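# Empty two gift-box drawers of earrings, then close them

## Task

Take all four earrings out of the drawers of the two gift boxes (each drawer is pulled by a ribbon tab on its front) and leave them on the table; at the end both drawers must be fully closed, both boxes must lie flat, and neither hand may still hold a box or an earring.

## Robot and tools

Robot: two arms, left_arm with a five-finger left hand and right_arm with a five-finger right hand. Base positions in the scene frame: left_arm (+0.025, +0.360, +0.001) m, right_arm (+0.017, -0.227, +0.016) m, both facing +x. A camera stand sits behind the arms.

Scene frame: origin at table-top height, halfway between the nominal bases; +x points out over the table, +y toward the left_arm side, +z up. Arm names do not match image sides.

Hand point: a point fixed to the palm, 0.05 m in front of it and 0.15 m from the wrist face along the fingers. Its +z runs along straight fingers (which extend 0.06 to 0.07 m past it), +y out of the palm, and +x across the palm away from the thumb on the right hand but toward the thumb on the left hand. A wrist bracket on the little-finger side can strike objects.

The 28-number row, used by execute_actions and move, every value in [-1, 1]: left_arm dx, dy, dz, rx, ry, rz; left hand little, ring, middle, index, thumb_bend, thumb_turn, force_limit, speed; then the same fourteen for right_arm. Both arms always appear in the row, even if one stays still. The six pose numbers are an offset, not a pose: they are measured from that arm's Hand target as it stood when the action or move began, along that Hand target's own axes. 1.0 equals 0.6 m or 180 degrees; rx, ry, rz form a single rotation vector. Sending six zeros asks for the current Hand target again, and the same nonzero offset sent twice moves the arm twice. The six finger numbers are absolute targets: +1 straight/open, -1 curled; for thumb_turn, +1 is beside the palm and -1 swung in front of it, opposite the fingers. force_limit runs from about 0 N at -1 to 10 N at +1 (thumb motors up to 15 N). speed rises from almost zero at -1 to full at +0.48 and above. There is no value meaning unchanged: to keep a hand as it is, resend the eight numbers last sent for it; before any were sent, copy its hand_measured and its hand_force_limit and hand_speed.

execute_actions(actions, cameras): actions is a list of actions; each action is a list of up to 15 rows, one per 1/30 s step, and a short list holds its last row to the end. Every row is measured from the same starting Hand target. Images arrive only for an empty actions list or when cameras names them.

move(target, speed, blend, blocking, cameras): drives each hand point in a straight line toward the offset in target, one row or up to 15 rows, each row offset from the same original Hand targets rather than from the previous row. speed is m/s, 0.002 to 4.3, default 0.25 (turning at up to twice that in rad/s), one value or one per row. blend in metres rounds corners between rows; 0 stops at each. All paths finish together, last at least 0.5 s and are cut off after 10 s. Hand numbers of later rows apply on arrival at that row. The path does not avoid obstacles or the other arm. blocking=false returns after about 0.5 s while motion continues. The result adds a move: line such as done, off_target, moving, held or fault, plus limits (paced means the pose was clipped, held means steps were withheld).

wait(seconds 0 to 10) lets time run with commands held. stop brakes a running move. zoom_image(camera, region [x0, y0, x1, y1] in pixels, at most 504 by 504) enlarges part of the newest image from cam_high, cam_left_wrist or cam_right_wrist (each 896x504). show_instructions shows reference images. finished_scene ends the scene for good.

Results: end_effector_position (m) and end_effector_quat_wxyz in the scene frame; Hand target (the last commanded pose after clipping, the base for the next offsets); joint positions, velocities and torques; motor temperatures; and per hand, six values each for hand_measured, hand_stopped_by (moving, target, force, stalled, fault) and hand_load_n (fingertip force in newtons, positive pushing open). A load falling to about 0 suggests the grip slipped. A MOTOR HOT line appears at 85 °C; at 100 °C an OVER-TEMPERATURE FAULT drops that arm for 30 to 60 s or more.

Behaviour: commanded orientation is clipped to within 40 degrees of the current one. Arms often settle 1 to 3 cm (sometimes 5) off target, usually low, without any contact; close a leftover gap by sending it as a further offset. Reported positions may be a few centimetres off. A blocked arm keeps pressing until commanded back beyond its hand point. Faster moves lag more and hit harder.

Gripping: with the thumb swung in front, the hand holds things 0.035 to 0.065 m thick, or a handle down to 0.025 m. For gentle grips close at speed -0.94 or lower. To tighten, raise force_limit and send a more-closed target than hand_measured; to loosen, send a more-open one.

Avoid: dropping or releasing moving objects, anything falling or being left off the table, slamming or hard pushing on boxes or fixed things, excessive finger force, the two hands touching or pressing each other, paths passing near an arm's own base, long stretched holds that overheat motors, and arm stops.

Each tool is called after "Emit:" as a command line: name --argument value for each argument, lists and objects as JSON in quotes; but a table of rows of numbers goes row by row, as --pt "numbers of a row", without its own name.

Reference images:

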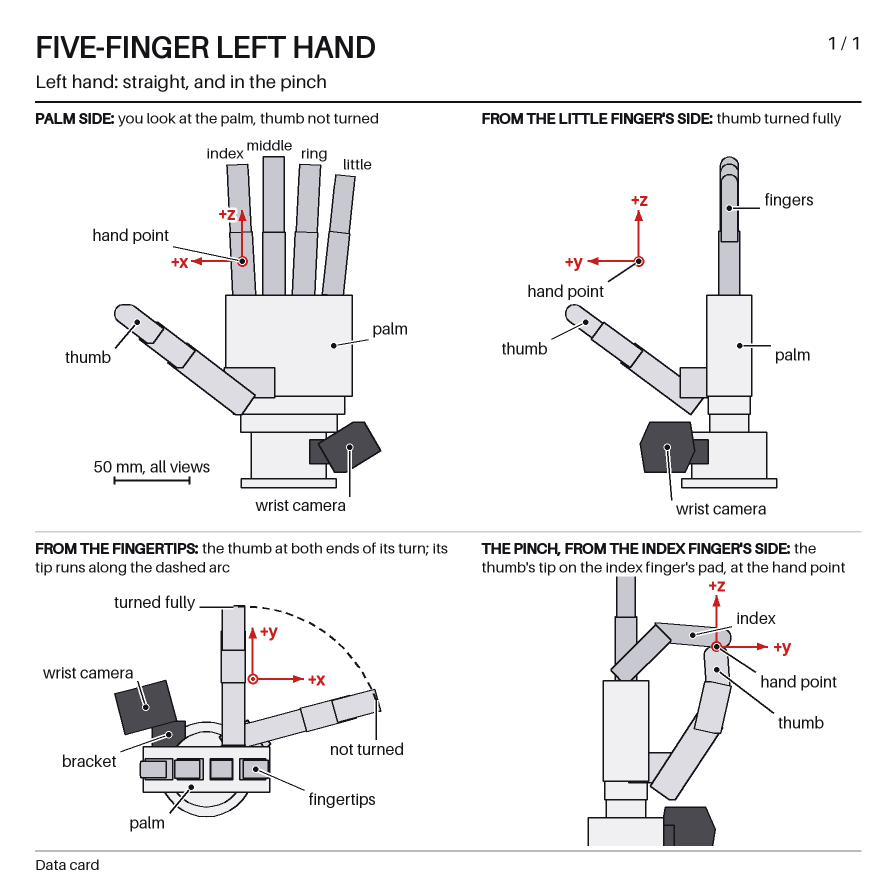

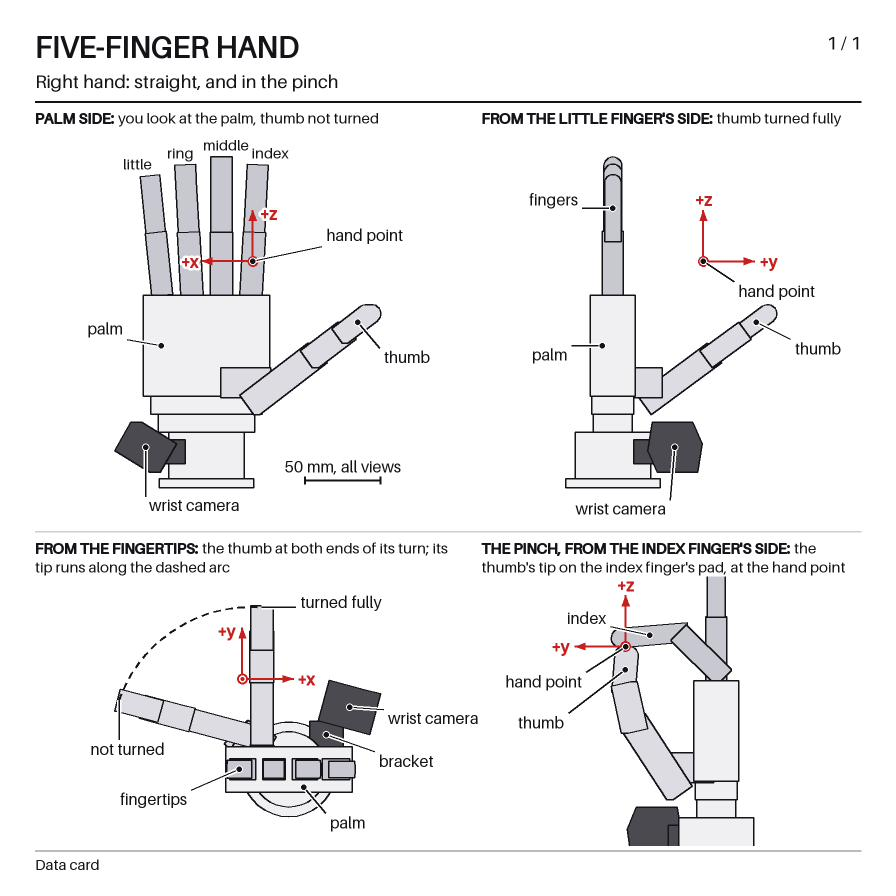

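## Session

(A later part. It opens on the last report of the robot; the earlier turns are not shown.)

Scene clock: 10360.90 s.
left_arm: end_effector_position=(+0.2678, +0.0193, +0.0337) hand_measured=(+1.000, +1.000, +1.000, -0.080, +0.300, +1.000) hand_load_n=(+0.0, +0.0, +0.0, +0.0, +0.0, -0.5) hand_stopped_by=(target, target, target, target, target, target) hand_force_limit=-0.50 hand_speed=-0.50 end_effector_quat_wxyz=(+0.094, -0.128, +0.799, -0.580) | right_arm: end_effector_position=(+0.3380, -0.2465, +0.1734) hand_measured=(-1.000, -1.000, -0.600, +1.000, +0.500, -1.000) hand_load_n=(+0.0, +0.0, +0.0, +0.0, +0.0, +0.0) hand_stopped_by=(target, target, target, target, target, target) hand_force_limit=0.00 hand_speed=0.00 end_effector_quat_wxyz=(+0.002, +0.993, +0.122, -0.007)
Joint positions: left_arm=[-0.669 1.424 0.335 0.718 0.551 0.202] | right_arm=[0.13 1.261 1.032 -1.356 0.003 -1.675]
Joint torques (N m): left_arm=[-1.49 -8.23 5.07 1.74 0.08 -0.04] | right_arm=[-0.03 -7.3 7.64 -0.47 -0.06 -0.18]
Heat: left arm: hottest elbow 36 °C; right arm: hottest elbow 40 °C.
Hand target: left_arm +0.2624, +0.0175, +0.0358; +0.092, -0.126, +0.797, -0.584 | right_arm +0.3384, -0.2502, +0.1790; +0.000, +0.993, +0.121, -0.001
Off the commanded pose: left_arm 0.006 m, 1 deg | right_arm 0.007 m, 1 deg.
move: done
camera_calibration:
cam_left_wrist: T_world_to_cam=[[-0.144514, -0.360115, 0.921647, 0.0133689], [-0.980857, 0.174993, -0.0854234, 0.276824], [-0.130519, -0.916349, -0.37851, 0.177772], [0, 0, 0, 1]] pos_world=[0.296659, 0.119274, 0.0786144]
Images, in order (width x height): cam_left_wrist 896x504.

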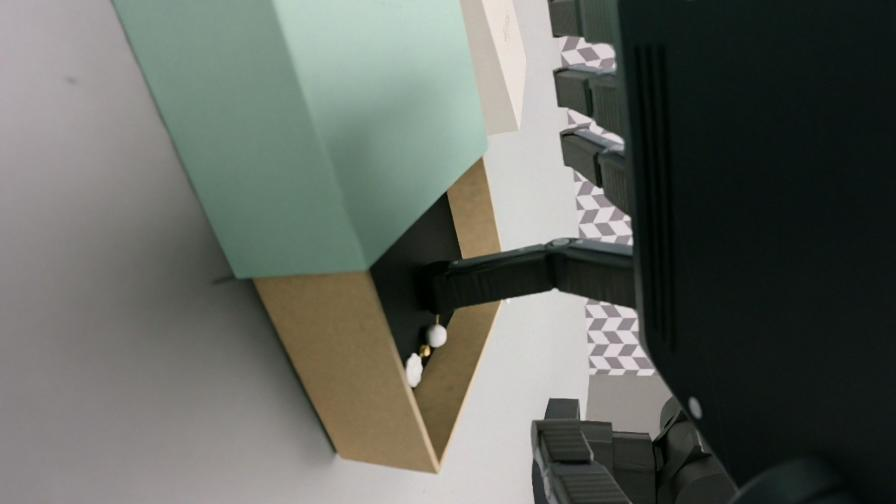

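Emit:
move --target '[0.0103,-0.0062,-0.0027,0,0,0,1,1,1,-0.08,0.3,1,-0.5,-0.5,0,0,0,0,0,0,-1,-1,-0.6,1,0.5,-1,0,0]' --speed 0.04 --cameras '["cam_left_wrist"]'

Emit:
zoom_image --camera "cam_left_wrist" --region '[350, 220, 530, 440]'

Scene clock: 10369.00 s.
left_arm: end_effector_position=(+0.2635, +0.0162, +0.0408) hand_measured=(+1.000, +1.000, +1.000, -0.080, +0.300, +1.000) hand_load_n=(+0.0, +0.0, +0.0, +0.0, +0.0, +0.0) hand_stopped_by=(target, target, target, target, target, target) hand_force_limit=-0.50 hand_speed=-0.50 end_effector_quat_wxyz=(+0.099, -0.125, +0.795, -0.585) | right_arm: end_effector_position=(+0.3380, -0.2465, +0.1734) hand_measured=(-1.000, -1.000, -0.600, +1.000, +0.500, -1.000) hand_load_n=(+0.0, +0.0, +0.0, +0.0, +0.0, +0.0) hand_stopped_by=(target, target, target, target, target, target) hand_force_limit=0.00 hand_speed=0.00 end_effector_quat_wxyz=(+0.002, +0.993, +0.122, -0.007)
Joint positions: left_arm=[-0.687 1.396 0.328 0.718 0.534 0.195] | right_arm=[0.13 1.261 1.032 -1.356 0.003 -1.675]
Joint torques (N m): left_arm=[-1.26 -7.3 5.5 1.22 0.05 -0.07] | right_arm=[-0.09 -7.3 7.65 -0.47 -0.06 -0.17]
Heat: left arm: hottest elbow 36 °C; right arm: hottest elbow 40 °C.
Hand target: left_arm +0.2562, +0.0159, +0.0400; +0.092, -0.126, +0.797, -0.584 | right_arm +0.3384, -0.2502, +0.1790; +0.000, +0.993, +0.121, -0.001
Off the commanded pose: left_arm 0.007 m, 1 deg | right_arm 0.007 m, 1 deg.
move: done
camera_calibration:
cam_left_wrist: T_world_to_cam=[[-0.156279, -0.350842, 0.923302, 0.00789263], [-0.97962, 0.17448, -0.099511, 0.273952], [-0.126185, -0.920036, -0.370959, 0.175643], [0, 0, 0, 1]] pos_world=[0.291766, 0.116568, 0.0851304]
Images, in order (width x height): cam_left_wrist 896x504.

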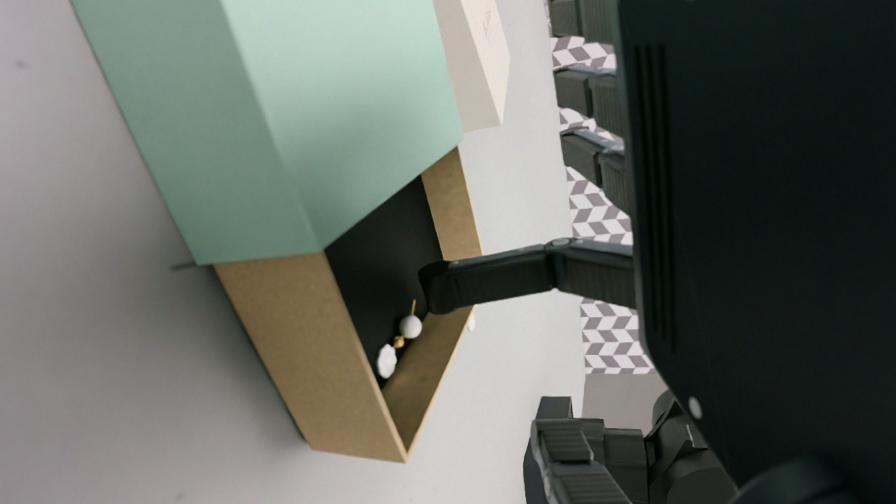

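Scaled by 2.291 from the camera's 896x504 image, which has a finer 1280x720 frame.

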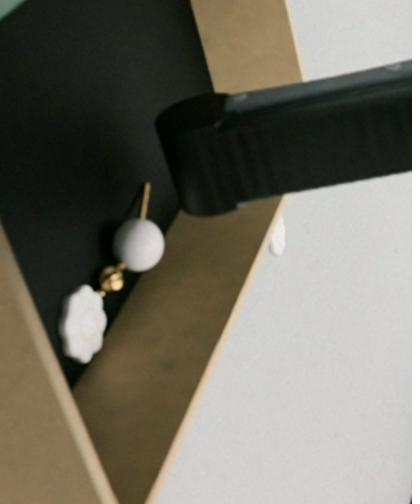

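Emit:
move --pt "0 -0.0239 -0.0076 0 0 0 1 1 1 -0.08 0.3 1 -0.5 -0.5 0 0 0 0 0 0 -1 -1 -0.6 1 0.5 -1 0 0" --pt "0.0091 0.0018 -0.0834 0 0 0 1 1 1 -0.08 0.3 1 -0.5 -0.5 0 0 0 0 0 0 -1 -1 -0.6 1 0.5 -1 0 0" --speed 0.06

Scene clock: 10432.97 s.
left_arm: end_effector_position=(+0.2361, +0.0547, +0.0559) hand_measured=(+1.000, +1.000, +1.000, -0.080, +0.300, +1.000) hand_load_n=(+0.0, +0.0, +0.0, +0.0, +0.0, -0.5) hand_stopped_by=(target, target, target, target, target, target) hand_force_limit=-0.50 hand_speed=-0.50 end_effector_quat_wxyz=(+0.090, -0.124, +0.795, -0.586) | right_arm: end_effector_position=(+0.3380, -0.2465, +0.1734) hand_measured=(-1.000, -1.000, -0.600, +1.000, +0.500, -1.000) hand_load_n=(+0.0, +0.0, +0.0, +0.0, +0.0, +0.0) hand_stopped_by=(target, target, target, target, target, target) hand_force_limit=0.00 hand_speed=0.00 end_effector_quat_wxyz=(+0.002, +0.993, +0.122, -0.007)
Joint positions: left_arm=[-0.622 1.184 0.236 0.578 0.61 0.216] | right_arm=[0.13 1.261 1.032 -1.356 0.003 -1.675]
Joint torques (N m): left_arm=[0.09 -5.36 6.54 1.26 0.3 0.13] | right_arm=[-0.03 -7.3 7.65 -0.5 -0.07 -0.18]
Heat: left arm: hottest elbow 35 °C; right arm: hottest elbow 40 °C.
Hand target: left_arm +0.2363, +0.0599, +0.0540; +0.092, -0.126, +0.797, -0.584 | right_arm +0.3384, -0.2502, +0.1790; +0.000, +0.993, +0.121, -0.001
Off the commanded pose: left_arm 0.006 m, 1 deg | right_arm 0.007 m, 1 deg.
move: done

Emit:
move --target '[-0.0149,-0.0057,0.018,0,0,0,1,1,1,-0.08,0.3,1,-0.5,-0.5,0,0,0,0,0,0,-1,-1,-0.6,1,0.5,-1,0,0]' --speed 0.06

Scene clock: 10439.93 s.
left_arm: end_effector_position=(+0.2346, +0.0563, +0.0473) hand_measured=(+1.000, +1.000, +1.000, -0.080, +0.300, +1.000) hand_load_n=(+0.0, +0.0, -0.5, +0.0, +0.0, -0.5) hand_stopped_by=(target, target, target, target, target, target) hand_force_limit=-0.50 hand_speed=-0.50 end_effector_quat_wxyz=(+0.082, -0.129, +0.801, -0.579) | right_arm: end_effector_position=(+0.3380, -0.2465, +0.1734) hand_measured=(-1.000, -1.000, -0.600, +1.000, +0.500, -1.000) hand_load_n=(+0.0, +0.5, +0.0, +0.0, +0.0, +0.0) hand_stopped_by=(target, target, target, target, target, target) hand_force_limit=0.00 hand_speed=0.00 end_effector_quat_wxyz=(+0.002, +0.993, +0.122, -0.007)
Joint positions: left_arm=[-0.62 1.21 0.236 0.578 0.613 0.218] | right_arm=[0.13 1.261 1.032 -1.356 0.003 -1.675]
Joint torques (N m): left_arm=[-0.09 -3.9 9.29 1.7 0.3 0.14] | right_arm=[0.03 -7.36 7.65 -0.5 -0.06 -0.18]
Heat: left arm: hottest elbow 35 °C; right arm: hottest elbow 40 °C.
Hand target: left_arm +0.2483, +0.0519, +0.0540; +0.092, -0.126, +0.797, -0.584 | right_arm +0.3384, -0.2502, +0.1790; +0.000, +0.993, +0.121, -0.001
Off the commanded pose: left_arm 0.016 m, 1 deg | right_arm 0.007 m, 1 deg.
move: off_target (left_arm)

Emit:
move --target '[-0.0175,-0.0160,0.0064,0,0,0,1,1,1,-0.08,0.3,1,-0.5,-0.5,0,0,0,0,0,0,-1,-1,-0.6,1,0.5,-1,0,0]' --speed 0.06 --cameras '["cam_left_wrist"]'

Emit:
zoom_image --camera "cam_left_wrist" --region '[350, 180, 530, 400]'

Scene clock: 10447.20 s.
left_arm: end_effector_position=(+0.2442, +0.0552, +0.0530) hand_measured=(+1.000, +1.000, +1.000, -0.080, +0.300, +1.000) hand_load_n=(+0.0, +0.0, +0.0, +0.0, +0.0, +0.0) hand_stopped_by=(target, target, target, target, target, target) hand_force_limit=-0.50 hand_speed=-0.50 end_effector_quat_wxyz=(+0.083, -0.129, +0.800, -0.580) | right_arm: end_effector_position=(+0.3380, -0.2465, +0.1734) hand_measured=(-1.000, -1.000, -0.600, +1.000, +0.500, -1.000) hand_load_n=(+0.0, +0.0, +0.0, +0.0, +0.0, +0.0) hand_stopped_by=(target, target, target, target, target, target) hand_force_limit=0.00 hand_speed=0.00 end_effector_quat_wxyz=(+0.002, +0.993, +0.122, -0.007)
Joint positions: left_arm=[-0.601 1.21 0.262 0.549 0.629 0.226] | right_arm=[0.13 1.261 1.032 -1.356 0.003 -1.675]
Joint torques (N m): left_arm=[0.09 -4.6 10.58 1.13 0.35 0.11] | right_arm=[-0.09 -7.36 7.65 -0.47 -0.07 -0.18]
Heat: left arm: hottest elbow 35 °C; right arm: hottest elbow 40 °C.
Hand target: left_arm +0.2603, +0.0489, +0.0621; +0.092, -0.126, +0.797, -0.584 | right_arm +0.3384, -0.2502, +0.1790; +0.000, +0.993, +0.121, -0.001
Off the commanded pose: left_arm 0.019 m, 1 deg | right_arm 0.007 m, 1 deg.
move: off_target (left_arm)
camera_calibration:
cam_left_wrist: T_world_to_cam=[[-0.131033, -0.358834, 0.924158, 0.00155805], [-0.980097, 0.187119, -0.0663099, 0.247145], [-0.149134, -0.914453, -0.37621, 0.219218], [0, 0, 0, 1]] pos_world=[0.275123, 0.154778, 0.0974204]
Images, in order (width x height): cam_left_wrist 896x504.

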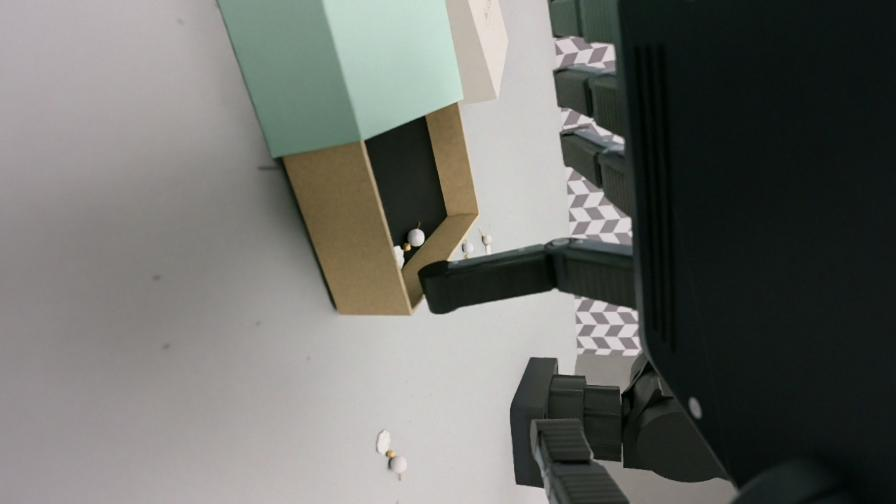

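Scaled by 2.291 from the camera's 896x504 image, which has a finer 1280x720 frame.

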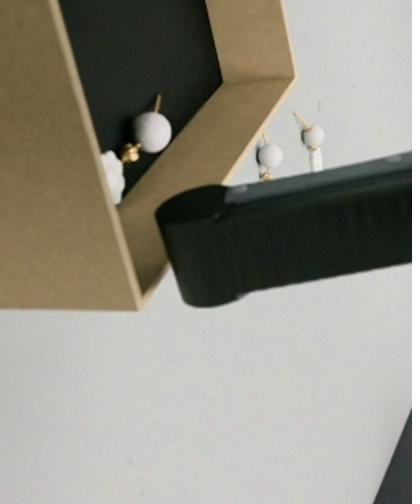

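Emit:
move --target '[-0.0032,0.0240,0.0090,0,0,0,1,1,1,-0.08,0.3,1,-0.5,-0.5,0,0,0,0,0,0,-1,-1,-0.6,1,0.5,-1,0,0]' --speed 0.05 --cameras '["cam_left_wrist"]'

Emit:
zoom_image --camera "cam_left_wrist" --region '[350, 180, 530, 400]'

Scene clock: 10467.53 s.
left_arm: end_effector_position=(+0.2481, +0.0513, +0.0452) hand_measured=(+1.000, +1.000, +1.000, -0.080, +0.300, +1.000) hand_load_n=(+0.0, +0.0, +0.0, -1.0, +0.0, +0.0) hand_stopped_by=(target, target, target, target, target, target) hand_force_limit=-0.50 hand_speed=-0.50 end_effector_quat_wxyz=(+0.082, -0.124, +0.798, -0.584) | right_arm: end_effector_position=(+0.3380, -0.2465, +0.1734) hand_measured=(-1.000, -1.000, -0.600, +1.000, +0.500, -1.000) hand_load_n=(+0.0, +0.0, +0.0, +0.0, +0.0, +0.0) hand_stopped_by=(target, target, target, target, target, target) hand_force_limit=0.00 hand_speed=0.00 end_effector_quat_wxyz=(+0.002, +0.993, +0.122, -0.007)
Joint positions: left_arm=[-0.599 1.279 0.265 0.624 0.641 0.227] | right_arm=[0.13 1.261 1.032 -1.356 0.003 -1.675]
Joint torques (N m): left_arm=[-0.21 -3.9 8.87 1.62 0.08 0.13] | right_arm=[-0.03 -7.3 7.64 -0.49 -0.06 -0.18]
Heat: left arm: hottest elbow 37 °C; right arm: hottest elbow 40 °C.
Hand target: left_arm +0.2624, +0.0488, +0.0467; +0.092, -0.126, +0.797, -0.584 | right_arm +0.3384, -0.2502, +0.1790; +0.000, +0.993, +0.121, -0.001
Off the commanded pose: left_arm 0.015 m, 1 deg | right_arm 0.007 m, 1 deg.
move: off_target (left_arm)
camera_calibration:
cam_left_wrist: T_world_to_cam=[[-0.140242, -0.34945, 0.9264, 0.00959569], [-0.977848, 0.195724, -0.074201, 0.250561], [-0.155389, -0.916284, -0.369158, 0.214632], [0, 0, 0, 1]] pos_world=[0.279708, 0.150977, 0.0889357]
Images, in order (width x height): cam_left_wrist 896x504.

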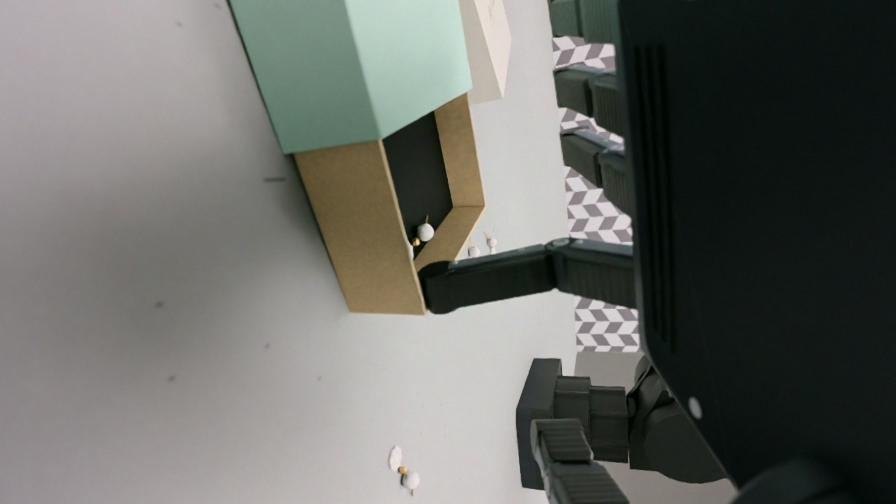

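Scaled by 2.291 from the camera's 896x504 image, which has a finer 1280x720 frame.

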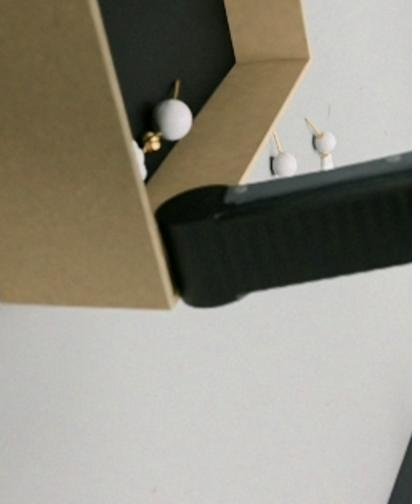

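Emit:
move --target '[-0.0159,-0.0200,-0.0040,0,0,0,1,1,1,-0.08,0.3,1,-0.5,-0.5,0,0,0,0,0,0,-1,-1,-0.6,1,0.5,-1,0,0]' --speed 0.05 --cameras '["cam_left_wrist"]'

Emit:
zoom_image --camera "cam_left_wrist" --region '[350, 180, 530, 400]'

Scene clock: 10504.33 s.
left_arm: end_effector_position=(+0.2548, +0.0546, +0.0469) hand_measured=(+1.000, +1.000, +1.000, -0.080, +0.300, +1.000) hand_load_n=(+0.0, -0.5, +0.0, +0.0, +0.0, +0.0) hand_stopped_by=(target, target, target, target, target, target) hand_force_limit=-0.50 hand_speed=-0.50 end_effector_quat_wxyz=(+0.076, -0.132, +0.802, -0.578) | right_arm: end_effector_position=(+0.3380, -0.2465, +0.1734) hand_measured=(-1.000, -1.000, -0.600, +1.000, +0.500, -1.000) hand_load_n=(+0.0, +0.0, +0.0, +0.0, +0.0, +0.0) hand_stopped_by=(target, target, target, target, target, target) hand_force_limit=0.00 hand_speed=0.00 end_effector_quat_wxyz=(+0.002, +0.993, +0.122, -0.007)
Joint positions: left_arm=[-0.575 1.271 0.286 0.567 0.659 0.233] | right_arm=[0.13 1.261 1.032 -1.356 0.003 -1.675]
Joint torques (N m): left_arm=[0.09 -6.48 9.81 0.98 0.24 0.23] | right_arm=[0.03 -7.41 7.64 -0.49 -0.06 -0.18]
Heat: left arm: hottest elbow 37 °C; right arm: hottest elbow 40 °C.
Hand target: left_arm +0.2718, +0.0504, +0.0588; +0.092, -0.126, +0.797, -0.584 | right_arm +0.3384, -0.2502, +0.1790; +0.000, +0.993, +0.121, -0.001
Off the commanded pose: left_arm 0.021 m, 2 deg | right_arm 0.007 m, 1 deg.
move: off_target (left_arm)
camera_calibration:
cam_left_wrist: T_world_to_cam=[[-0.118108, -0.360263, 0.925344, 0.0050167], [-0.980388, 0.190359, -0.0510218, 0.256422], [-0.157767, -0.913222, -0.37568, 0.220084], [0, 0, 0, 1]] pos_world=[0.286708, 0.153981, 0.0911223]
Images, in order (width x height): cam_left_wrist 896x504.

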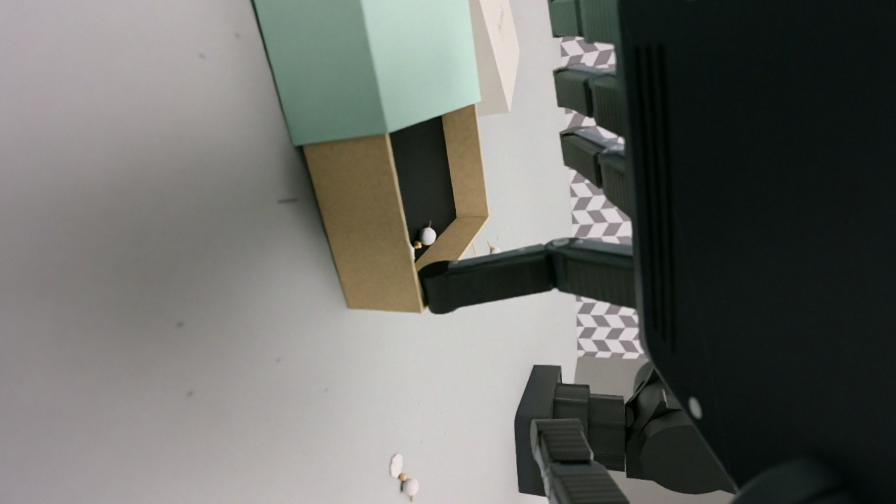

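Scaled by 2.291 from the camera's 896x504 image, which has a finer 1280x720 frame.

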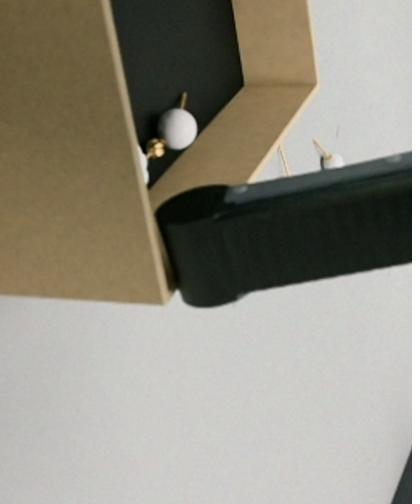

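Emit:
move --target '[0,-0.0318,-0.0101,0,0,0,1,1,1,-0.08,0.3,1,-0.5,-0.5,0,0,0,0,0,0,-1,-1,-0.6,1,0.5,-1,0,0]' --speed 0.05 --cameras '["cam_left_wrist"]'

Emit:
zoom_image --camera "cam_left_wrist" --region '[350, 160, 530, 380]'

Scene clock: 10519.60 s.
left_arm: end_effector_position=(+0.2534, +0.0567, +0.0616) hand_measured=(+1.000, +1.000, +1.000, -0.080, +0.300, +1.000) hand_load_n=(+0.0, +0.0, +0.0, +0.0, +0.0, +0.0) hand_stopped_by=(target, target, target, target, target, target) hand_force_limit=-0.50 hand_speed=-0.50 end_effector_quat_wxyz=(+0.075, -0.133, +0.804, -0.574) | right_arm: end_effector_position=(+0.3380, -0.2465, +0.1734) hand_measured=(-1.000, -1.000, -0.600, +1.000, +0.500, -1.000) hand_load_n=(+0.0, +0.5, +0.0, +0.0, +0.0, +0.0) hand_stopped_by=(target, target, target, target, target, target) hand_force_limit=0.00 hand_speed=0.00 end_effector_quat_wxyz=(+0.002, +0.993, +0.122, -0.007)
Joint positions: left_arm=[-0.573 1.189 0.302 0.458 0.659 0.239] | right_arm=[0.13 1.261 1.032 -1.356 0.003 -1.675]
Joint torques (N m): left_arm=[-0.09 -5.71 11.11 1.2 0.23 0.13] | right_arm=[-0.03 -7.3 7.66 -0.46 -0.06 -0.17]
Heat: left arm: hottest elbow 37 °C; right arm: hottest elbow 40 °C.
Hand target: left_arm +0.2719, +0.0504, +0.0789; +0.092, -0.126, +0.797, -0.584 | right_arm +0.3384, -0.2502, +0.1790; +0.000, +0.993, +0.121, -0.001
Off the commanded pose: left_arm 0.026 m, 3 deg | right_arm 0.007 m, 1 deg.
move: off_target (left_arm)
camera_calibration:
cam_left_wrist: T_world_to_cam=[[-0.114471, -0.368104, 0.922711, -0.0082475], [-0.980525, 0.191069, -0.0454192, 0.255016], [-0.159583, -0.909941, -0.382807, 0.228089], [0, 0, 0, 1]] pos_world=[0.285505, 0.155786, 0.106507]
Images, in order (width x height): cam_left_wrist 896x504.

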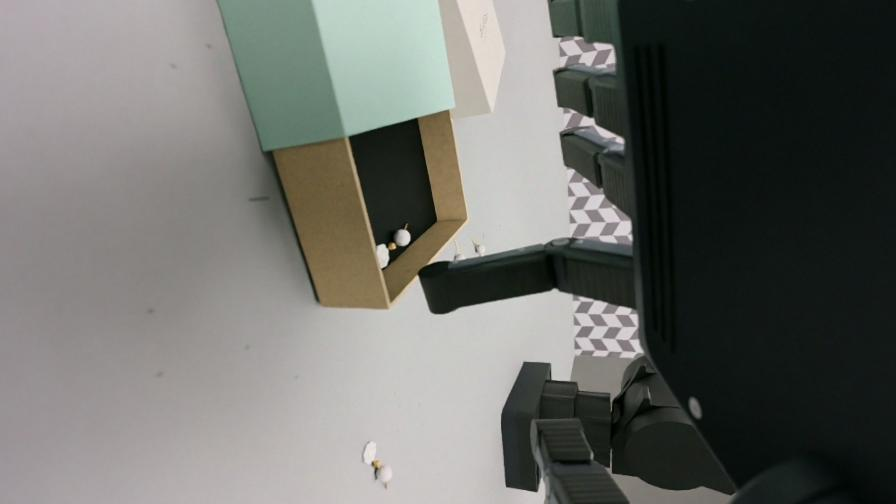

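Scaled by 2.291 from the camera's 896x504 image, which has a finer 1280x720 frame.

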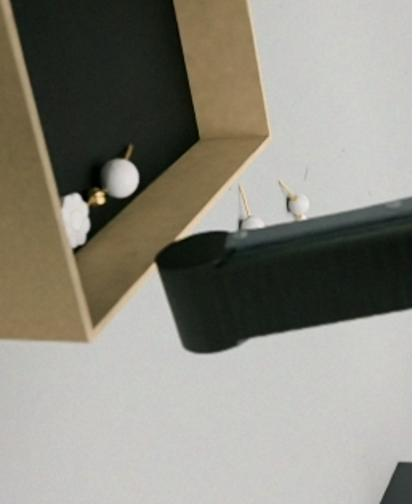

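Emit:
move --target '[-0.0132,0.0070,0.0044,0,0,0,1,1,1,-0.08,0.3,1,-0.5,-0.5,0,0,0,0,0,0,-1,-1,-0.6,1,0.5,-1,0,0]' --speed 0.05

Scene clock: 10556.40 s.
left_arm: end_effector_position=(+0.2599, +0.0593, +0.0604) hand_measured=(+1.000, +1.000, +1.000, -0.080, +0.300, +1.000) hand_load_n=(+0.0, +0.0, +0.0, +0.0, +0.0, -0.5) hand_stopped_by=(target, target, target, target, target, target) hand_force_limit=-0.50 hand_speed=-0.50 end_effector_quat_wxyz=(+0.076, -0.134, +0.805, -0.574) | right_arm: end_effector_position=(+0.3380, -0.2465, +0.1734) hand_measured=(-1.000, -1.000, -0.600, +1.000, +0.500, -1.000) hand_load_n=(+0.0, +0.0, +0.0, +0.0, +0.0, +0.0) hand_stopped_by=(target, target, target, target, target, target) hand_force_limit=0.00 hand_speed=0.00 end_effector_quat_wxyz=(+0.002, +0.993, +0.122, -0.007)
Joint positions: left_arm=[-0.553 1.205 0.312 0.457 0.673 0.25] | right_arm=[0.13 1.261 1.032 -1.356 0.003 -1.675]
Joint torques (N m): left_arm=[-0.32 -4.31 11.04 1.85 0.35 0.11] | right_arm=[-0.09 -7.36 7.66 -0.47 -0.06 -0.18]
Heat: left arm: hottest elbow 38 °C; right arm: hottest elbow 40 °C.
Hand target: left_arm +0.2797, +0.0517, +0.0740; +0.092, -0.126, +0.797, -0.584 | right_arm +0.3384, -0.2502, +0.1790; +0.000, +0.993, +0.121, -0.001
Off the commanded pose: left_arm 0.025 m, 3 deg | right_arm 0.007 m, 1 deg.
move: off_target (left_arm)

Emit:
move --target '[0.0010,0.0220,0.0100,0,0,0,1,1,1,-0.08,0.3,1,-0.5,-0.5,0,0,0,0,0,0,-1,-1,-0.6,1,0.5,-1,0,0]' --speed 0.05 --cameras '["cam_left_wrist"]'

Emit:
zoom_image --camera "cam_left_wrist" --region '[350, 160, 530, 380]'

Scene clock: 10564.23 s.
left_arm: end_effector_position=(+0.2656, +0.0558, +0.0517) hand_measured=(+1.000, +1.000, +1.000, -0.080, +0.300, +1.000) hand_load_n=(+0.0, +0.0, -0.5, +0.0, +0.0, -0.5) hand_stopped_by=(target, target, target, target, target, target) hand_force_limit=-0.50 hand_speed=-0.50 end_effector_quat_wxyz=(+0.080, -0.131, +0.802, -0.577) | right_arm: end_effector_position=(+0.3380, -0.2465, +0.1734) hand_measured=(-1.000, -1.000, -0.600, +1.000, +0.500, -1.000) hand_load_n=(+0.0, +0.0, +0.0, +0.0, +0.0, +0.0) hand_stopped_by=(target, target, target, target, target, target) hand_force_limit=0.00 hand_speed=0.00 end_effector_quat_wxyz=(+0.002, +0.993, +0.122, -0.007)
Joint positions: left_arm=[-0.553 1.269 0.312 0.534 0.673 0.25] | right_arm=[0.13 1.261 1.032 -1.356 0.003 -1.675]
Joint torques (N m): left_arm=[-0.26 -5.3 9.42 1.89 0.15 0.08] | right_arm=[-0.03 -7.24 7.65 -0.46 -0.06 -0.18]
Heat: left arm: hottest elbow 39 °C; right arm: hottest elbow 40 °C.
Hand target: left_arm +0.2797, +0.0499, +0.0596; +0.092, -0.126, +0.797, -0.584 | right_arm +0.3384, -0.2502, +0.1790; +0.000, +0.993, +0.121, -0.001
Off the commanded pose: left_arm 0.017 m, 2 deg | right_arm 0.007 m, 1 deg.
move: off_target (left_arm)
camera_calibration:
cam_left_wrist: T_world_to_cam=[[-0.123687, -0.363624, 0.923298, 0.00409829], [-0.98054, 0.187733, -0.0574198, 0.267562], [-0.152454, -0.912433, -0.379768, 0.223382], [0, 0, 0, 1]] pos_world=[0.296918, 0.155081, 0.0964129]
Images, in order (width x height): cam_left_wrist 896x504.

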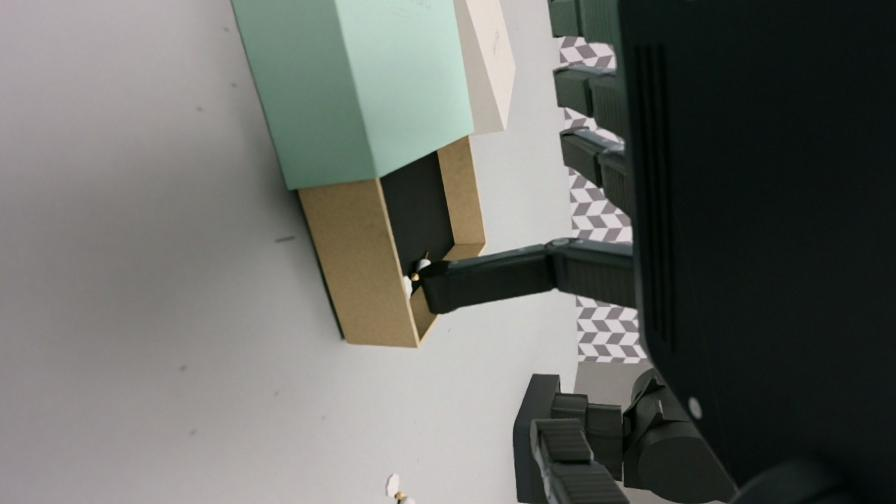

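Scaled by 2.291 from the camera's 896x504 image, which has a finer 1280x720 frame.

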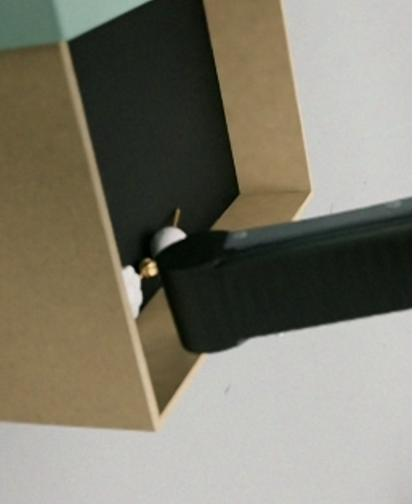

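Emit:
move --target '[0.0153,0.0227,0.0112,0,0,0,1,1,1,-0.08,0.3,1,-0.5,-0.5,0,0,0,0,0,0,-1,-1,-0.6,1,0.5,-1,0,0]' --speed 0.05 --cameras '["cam_left_wrist"]'

Emit:
zoom_image --camera "cam_left_wrist" --region '[350, 160, 530, 380]'

Scene clock: 10579.20 s.
left_arm: end_effector_position=(+0.2735, +0.0491, +0.0457) hand_measured=(+1.000, +1.000, +1.000, -0.080, +0.300, +1.000) hand_load_n=(+0.0, +0.0, +0.0, +0.0, +0.0, +0.0) hand_stopped_by=(target, target, target, target, target, target) hand_force_limit=-0.50 hand_speed=-0.50 end_effector_quat_wxyz=(+0.096, -0.127, +0.797, -0.582) | right_arm: end_effector_position=(+0.3380, -0.2465, +0.1734) hand_measured=(-1.000, -1.000, -0.600, +1.000, +0.500, -1.000) hand_load_n=(+0.0, +0.0, +0.0, +0.0, +0.0, +0.0) hand_stopped_by=(target, target, target, target, target, target) hand_force_limit=0.00 hand_speed=0.00 end_effector_quat_wxyz=(+0.002, +0.993, +0.122, -0.007)
Joint positions: left_arm=[-0.567 1.329 0.312 0.628 0.645 0.247] | right_arm=[0.13 1.261 1.032 -1.356 0.003 -1.675]
Joint torques (N m): left_arm=[-1.38 -5.54 6.83 1.95 0.1 -0.05] | right_arm=[-0.03 -7.3 7.64 -0.5 -0.06 -0.18]
Heat: left arm: hottest elbow 39 °C; right arm: hottest elbow 40 °C.
Hand target: left_arm +0.2717, +0.0449, +0.0445; +0.092, -0.126, +0.797, -0.584 | right_arm +0.3384, -0.2502, +0.1790; +0.000, +0.993, +0.121, -0.001
Off the commanded pose: left_arm 0.005 m, 0 deg | right_arm 0.007 m, 1 deg.
move: done
camera_calibration:
cam_left_wrist: T_world_to_cam=[[-0.148072, -0.356693, 0.922412, 0.0145658], [-0.980512, 0.174717, -0.0898358, 0.278218], [-0.129117, -0.917738, -0.375613, 0.209957], [0, 0, 0, 1]] pos_world=[0.302062, 0.149271, 0.0904206]
Images, in order (width x height): cam_left_wrist 896x504.

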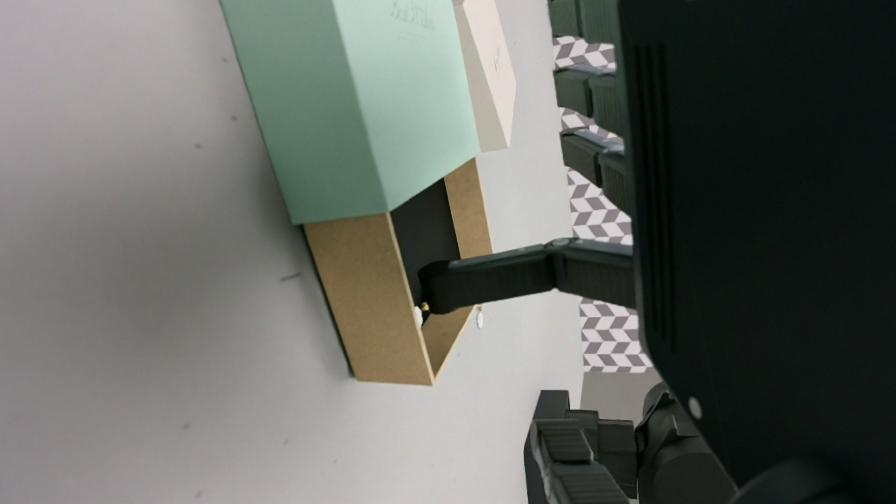

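Scaled by 2.291 from the camera's 896x504 image, which has a finer 1280x720 frame.

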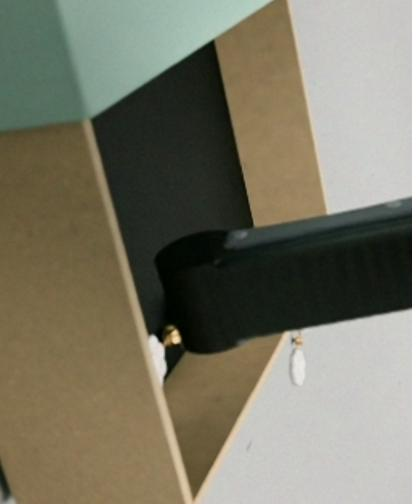

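Emit:
move --target '[0.0160,-0.0020,-0.0180,0,0,0,1,1,1,-0.08,0.3,1,-0.5,-0.5,0,0,0,0,0,0,-1,-1,-0.6,1,0.5,-1,0,0]' --speed 0.05

Scene clock: 10590.73 s.
left_arm: end_effector_position=(+0.2669, +0.0519, +0.0504) hand_measured=(+1.000, +1.000, +1.000, -0.080, +0.300, +1.000) hand_load_n=(+0.0, +0.0, +0.0, +0.0, +0.0, +0.0) hand_stopped_by=(target, target, target, target, target, target) hand_force_limit=-0.50 hand_speed=-0.50 end_effector_quat_wxyz=(+0.099, -0.125, +0.795, -0.585) | right_arm: end_effector_position=(+0.3380, -0.2465, +0.1734) hand_measured=(-1.000, -1.000, -0.600, +1.000, +0.500, -1.000) hand_load_n=(+0.0, +0.0, +0.0, +0.0, +0.0, +0.0) hand_stopped_by=(target, target, target, target, target, target) hand_force_limit=0.00 hand_speed=0.00 end_effector_quat_wxyz=(+0.002, +0.993, +0.122, -0.007)
Joint positions: left_arm=[-0.572 1.291 0.291 0.623 0.641 0.244] | right_arm=[0.13 1.261 1.032 -1.356 0.003 -1.675]
Joint torques (N m): left_arm=[-1.79 -6.71 5.98 1.22 0.1 -0.03] | right_arm=[-0.03 -7.3 7.66 -0.47 -0.06 -0.18]
Heat: left arm: hottest elbow 38 °C; right arm: hottest elbow 40 °C.
Hand target: left_arm +0.2596, +0.0514, +0.0490; +0.092, -0.126, +0.797, -0.584 | right_arm +0.3384, -0.2502, +0.1790; +0.000, +0.993, +0.121, -0.001
Off the commanded pose: left_arm 0.008 m, 1 deg | right_arm 0.007 m, 1 deg.
move: done

Emit:
move --target '[-0.0133,-0.0039,0.0125,0,0,0,1,1,1,-0.08,0.3,1,-0.5,-0.5,0,0,0,0,0,0,-1,-1,-0.6,1,0.5,-1,0,0]' --speed 0.05

Scene clock: 10603.60 s.
left_arm: end_effector_position=(+0.2661, +0.0525, +0.0466) hand_measured=(+1.000, +1.000, +1.000, -0.080, +0.300, +1.000) hand_load_n=(+0.0, +0.0, -0.5, +0.0, +0.0, +0.0) hand_stopped_by=(target, target, target, target, target, target) hand_force_limit=-0.50 hand_speed=-0.50 end_effector_quat_wxyz=(+0.096, -0.127, +0.797, -0.582) | right_arm: end_effector_position=(+0.3380, -0.2465, +0.1734) hand_measured=(-1.000, -1.000, -0.600, +1.000, +0.500, -1.000) hand_load_n=(+0.0, +0.0, +0.5, +0.0, -0.5, +0.0) hand_stopped_by=(target, target, target, target, target, target) hand_force_limit=0.00 hand_speed=0.00 end_effector_quat_wxyz=(+0.002, +0.993, +0.122, -0.007)
Joint positions: left_arm=[-0.572 1.302 0.291 0.623 0.641 0.244] | right_arm=[0.13 1.261 1.032 -1.356 0.003 -1.675]
Joint torques (N m): left_arm=[-1.32 -5.19 8.35 1.24 0.26 -0.02] | right_arm=[-0.09 -7.36 7.65 -0.49 -0.06 -0.18]
Heat: left arm: hottest elbow 38 °C; right arm: hottest elbow 40 °C.
Hand target: left_arm +0.2697, +0.0464, +0.0491; +0.093, -0.126, +0.797, -0.584 | right_arm +0.3384, -0.2502, +0.1790; +0.000, +0.993, +0.121, -0.001
Off the commanded pose: left_arm 0.007 m, 0 deg | right_arm 0.007 m, 1 deg.
move: done

Emit:
move --target '[0,0.0175,0.0055,0,0,0,1,1,1,-0.08,0.3,1,-0.5,-0.5,0,0,0,0,0,0,-1,-1,-0.6,1,0.5,-1,0,0]' --speed 0.05 --cameras '["cam_left_wrist"]'

Emit:
zoom_image --camera "cam_left_wrist" --region '[350, 180, 530, 400]'

Scene clock: 10610.80 s.
left_arm: end_effector_position=(+0.2673, +0.0517, +0.0360) hand_measured=(+1.000, +1.000, +1.000, -0.080, +0.300, +1.000) hand_load_n=(-0.5, +0.0, +0.0, +0.0, +0.0, +0.0) hand_stopped_by=(target, target, target, target, target, target) hand_force_limit=-0.50 hand_speed=-0.50 end_effector_quat_wxyz=(+0.093, -0.130, +0.799, -0.580) | right_arm: end_effector_position=(+0.3380, -0.2465, +0.1734) hand_measured=(-1.000, -1.000, -0.600, +1.000, +0.500, -1.000) hand_load_n=(+0.0, +0.5, +0.0, +0.0, +0.0, +0.0) hand_stopped_by=(target, target, target, target, target, target) hand_force_limit=0.00 hand_speed=0.00 end_effector_quat_wxyz=(+0.002, +0.993, +0.122, -0.007)
Joint positions: left_arm=[-0.572 1.354 0.291 0.664 0.641 0.244] | right_arm=[0.13 1.261 1.032 -1.356 0.003 -1.675]
Joint torques (N m): left_arm=[-1.26 -5.66 7.23 1.91 0.27 -0.01] | right_arm=[0.03 -7.36 7.64 -0.47 -0.06 -0.18]
Heat: left arm: hottest elbow 37 °C; right arm: hottest elbow 40 °C.
Hand target: left_arm +0.2697, +0.0464, +0.0381; +0.093, -0.126, +0.797, -0.584 | right_arm +0.3384, -0.2502, +0.1790; +0.000, +0.993, +0.121, -0.001
Off the commanded pose: left_arm 0.006 m, 1 deg | right_arm 0.007 m, 1 deg.
move: done
camera_calibration:
cam_left_wrist: T_world_to_cam=[[-0.140652, -0.361432, 0.921729, 0.021781], [-0.981242, 0.174857, -0.0811681, 0.270772], [-0.131834, -0.915856, -0.379246, 0.208601], [0, 0, 0, 1]] pos_world=[0.296258, 0.151574, 0.081013]
Images, in order (width x height): cam_left_wrist 896x504.

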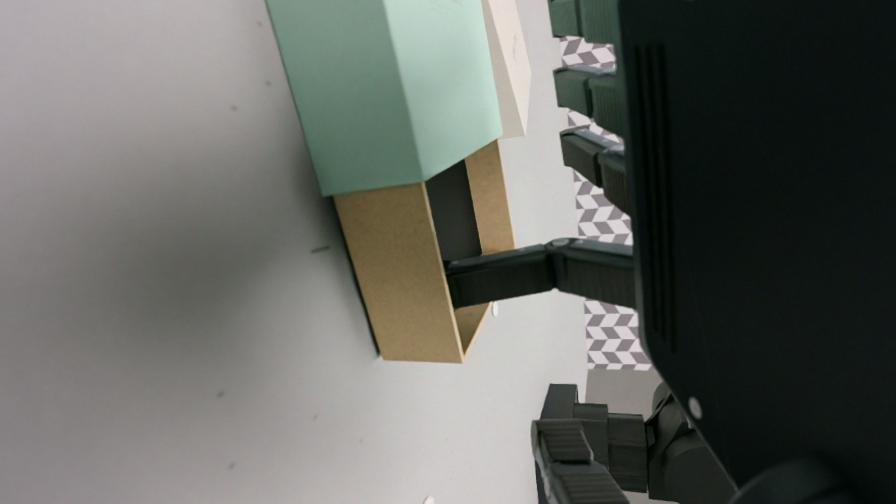

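Scaled by 2.291 from the camera's 896x504 image, which has a finer 1280x720 frame.

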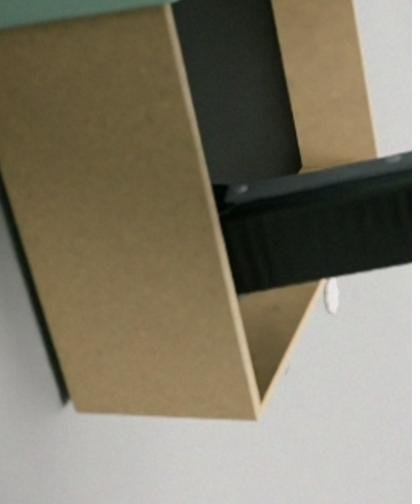

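Emit:
move --target '[0.0018,-0.0110,0.0123,0,0,0,1,1,1,-0.08,0.3,1,-0.5,-0.5,0,0,0,0,0,0,-1,-1,-0.6,1,0.5,-1,0,0]' --speed 0.05

Scene clock: 10628.40 s.
left_arm: end_effector_position=(+0.2642, +0.0480, +0.0355) hand_measured=(+1.000, +1.000, +1.000, -0.080, +0.300, +1.000) hand_load_n=(+0.0, +0.0, +0.0, +0.0, +0.0, +0.0) hand_stopped_by=(target, target, target, target, target, target) hand_force_limit=-0.50 hand_speed=-0.50 end_effector_quat_wxyz=(+0.092, -0.130, +0.800, -0.578) | right_arm: end_effector_position=(+0.3380, -0.2465, +0.1734) hand_measured=(-1.000, -1.000, -0.600, +1.000, +0.500, -1.000) hand_load_n=(+0.0, +0.0, +0.0, +0.0, +0.0, +0.0) hand_stopped_by=(target, target, target, target, target, target) hand_force_limit=0.00 hand_speed=0.00 end_effector_quat_wxyz=(+0.002, +0.993, +0.122, -0.007)
Joint positions: left_arm=[-0.591 1.354 0.291 0.665 0.623 0.236] | right_arm=[0.13 1.261 1.032 -1.356 0.003 -1.675]
Joint torques (N m): left_arm=[-1.44 -5.6 8.84 1.51 0.09 -0.02] | right_arm=[-0.03 -7.3 7.66 -0.46 -0.06 -0.17]
Heat: left arm: hottest elbow 37 °C; right arm: hottest elbow 40 °C.
Hand target: left_arm +0.2714, +0.0374, +0.0422; +0.093, -0.126, +0.797, -0.584 | right_arm +0.3384, -0.2502, +0.1790; +0.000, +0.993, +0.121, -0.001
Off the commanded pose: left_arm 0.014 m, 1 deg | right_arm 0.007 m, 1 deg.
move: off_target (left_arm)

Emit:
move --target '[0.0000,-0.0063,0.0146,0,0,0,1,1,1,-0.08,0.3,1,-0.5,-0.5,0,0,0,0,0,0,-1,-1,-0.6,1,0.5,-1,0,0]' --speed 0.05 --cameras '["cam_left_wrist"]'

Emit:
zoom_image --camera "cam_left_wrist" --region '[350, 200, 530, 420]'

Scene clock: 10638.17 s.
left_arm: end_effector_position=(+0.2651, +0.0408, +0.0351) hand_measured=(+1.000, +1.000, +1.000, -0.080, +0.300, +1.000) hand_load_n=(+0.0, +0.0, +0.0, +0.0, +0.0, +0.0) hand_stopped_by=(target, target, target, target, target, target) hand_force_limit=-0.50 hand_speed=-0.50 end_effector_quat_wxyz=(+0.090, -0.131, +0.801, -0.577) | right_arm: end_effector_position=(+0.3380, -0.2465, +0.1734) hand_measured=(-1.000, -1.000, -0.600, +1.000, +0.500, -1.000) hand_load_n=(+0.0, +0.0, +0.0, +0.0, +0.0, +0.0) hand_stopped_by=(target, target, target, target, target, target) hand_force_limit=0.00 hand_speed=0.00 end_effector_quat_wxyz=(+0.002, +0.993, +0.122, -0.007)
Joint positions: left_arm=[-0.611 1.368 0.306 0.665 0.604 0.227] | right_arm=[0.13 1.261 1.032 -1.356 0.003 -1.675]
Joint torques (N m): left_arm=[-1.49 -5.66 9.28 1.66 0.1 -0.07] | right_arm=[-0.03 -7.3 7.66 -0.49 -0.06 -0.18]
Heat: left arm: hottest elbow 37 °C; right arm: hottest elbow 40 °C.
Hand target: left_arm +0.2742, +0.0284, +0.0429; +0.092, -0.126, +0.797, -0.584 | right_arm +0.3384, -0.2502, +0.1790; +0.000, +0.993, +0.121, -0.001
Off the commanded pose: left_arm 0.017 m, 1 deg | right_arm 0.007 m, 1 deg.
move: off_target (left_arm)
camera_calibration:
cam_left_wrist: T_world_to_cam=[[-0.134023, -0.366956, 0.920533, 0.0168568], [-0.981746, 0.175665, -0.0729095, 0.27019], [-0.13495, -0.913501, -0.383801, 0.198856], [0, 0, 0, 1]] pos_world=[0.294352, 0.140378, 0.0805033]
Images, in order (width x height): cam_left_wrist 896x504.

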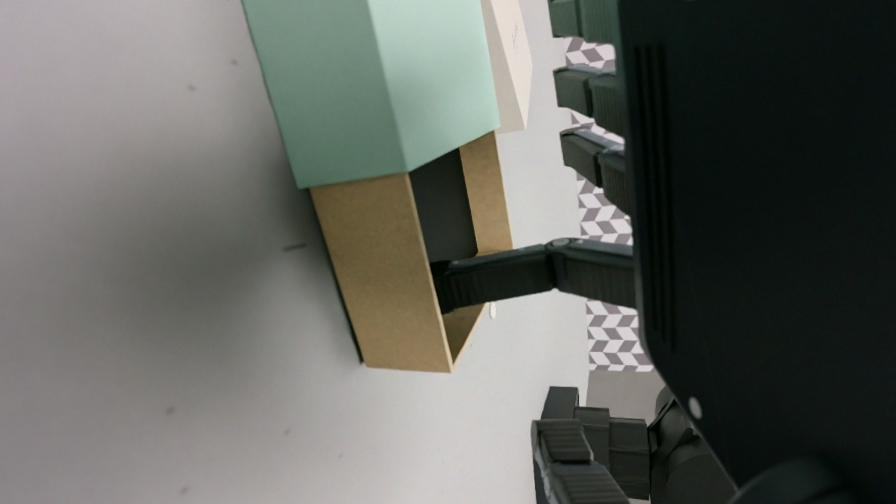

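Scaled by 2.291 from the camera's 896x504 image, which has a finer 1280x720 frame.

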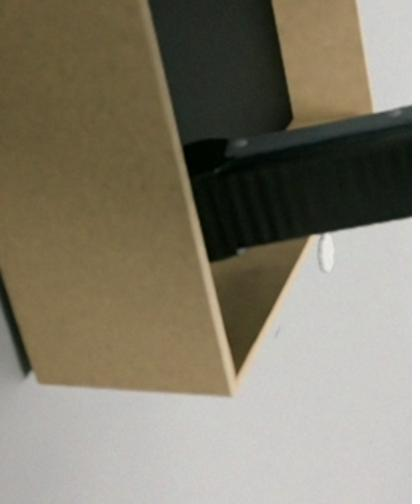

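Emit:
move --target '[-0.0010,-0.0090,0.0160,0,0,0,1,1,1,-0.08,0.3,1,-0.5,-0.5,0,0,0,0,0,0,-1,-1,-0.6,1,0.5,-1,0,0]' --speed 0.05 --cameras '["cam_left_wrist"]'

Emit:
zoom_image --camera "cam_left_wrist" --region '[350, 200, 530, 420]'

Scene clock: 10648.73 s.
left_arm: end_effector_position=(+0.2696, +0.0308, +0.0379) hand_measured=(+1.000, +1.000, +1.000, -0.080, +0.300, +1.000) hand_load_n=(+0.0, +0.0, +0.0, +0.0, +0.0, -0.5) hand_stopped_by=(target, target, target, target, target, target) hand_force_limit=-0.50 hand_speed=-0.50 end_effector_quat_wxyz=(+0.091, -0.130, +0.801, -0.578) | right_arm: end_effector_position=(+0.3380, -0.2465, +0.1734) hand_measured=(-1.000, -1.000, -0.600, +1.000, +0.500, -1.000) hand_load_n=(+0.0, +0.0, +0.0, -0.5, +0.0, +0.0) hand_stopped_by=(target, target, target, target, target, target) hand_force_limit=0.00 hand_speed=0.00 end_effector_quat_wxyz=(+0.002, +0.993, +0.122, -0.007)
Joint positions: left_arm=[-0.632 1.383 0.33 0.665 0.585 0.218] | right_arm=[0.13 1.261 1.032 -1.356 0.003 -1.675]
Joint torques (N m): left_arm=[-1.61 -5.95 9.52 1.46 0.08 -0.07] | right_arm=[-0.03 -7.41 7.65 -0.5 -0.06 -0.18]
Heat: left arm: hottest elbow 37 °C; right arm: hottest elbow 40 °C.
Hand target: left_arm +0.2781, +0.0183, +0.0452; +0.092, -0.126, +0.797, -0.584 | right_arm +0.3384, -0.2502, +0.1790; +0.000, +0.993, +0.121, -0.001
Off the commanded pose: left_arm 0.017 m, 1 deg | right_arm 0.007 m, 1 deg.
move: off_target (left_arm)
camera_calibration:
cam_left_wrist: T_world_to_cam=[[-0.137265, -0.365251, 0.920733, 0.012055], [-0.981463, 0.175665, -0.0766327, 0.276672], [-0.13375, -0.914184, -0.382593, 0.191072], [0, 0, 0, 1]] pos_world=[0.298754, 0.130477, 0.0832058]
Images, in order (width x height): cam_left_wrist 896x504.

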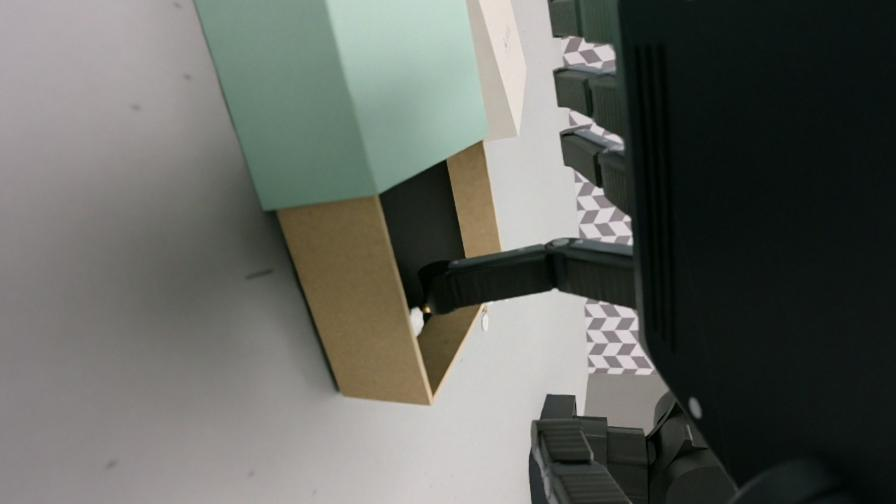

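Scaled by 2.291 from the camera's 896x504 image, which has a finer 1280x720 frame.

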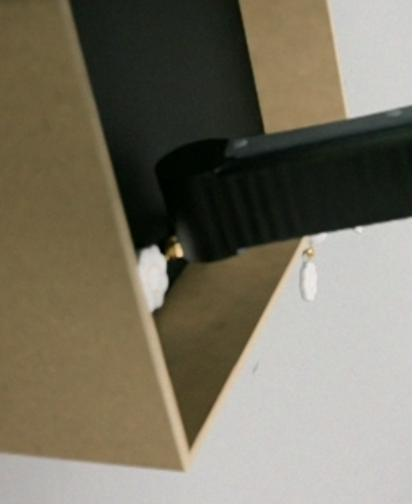

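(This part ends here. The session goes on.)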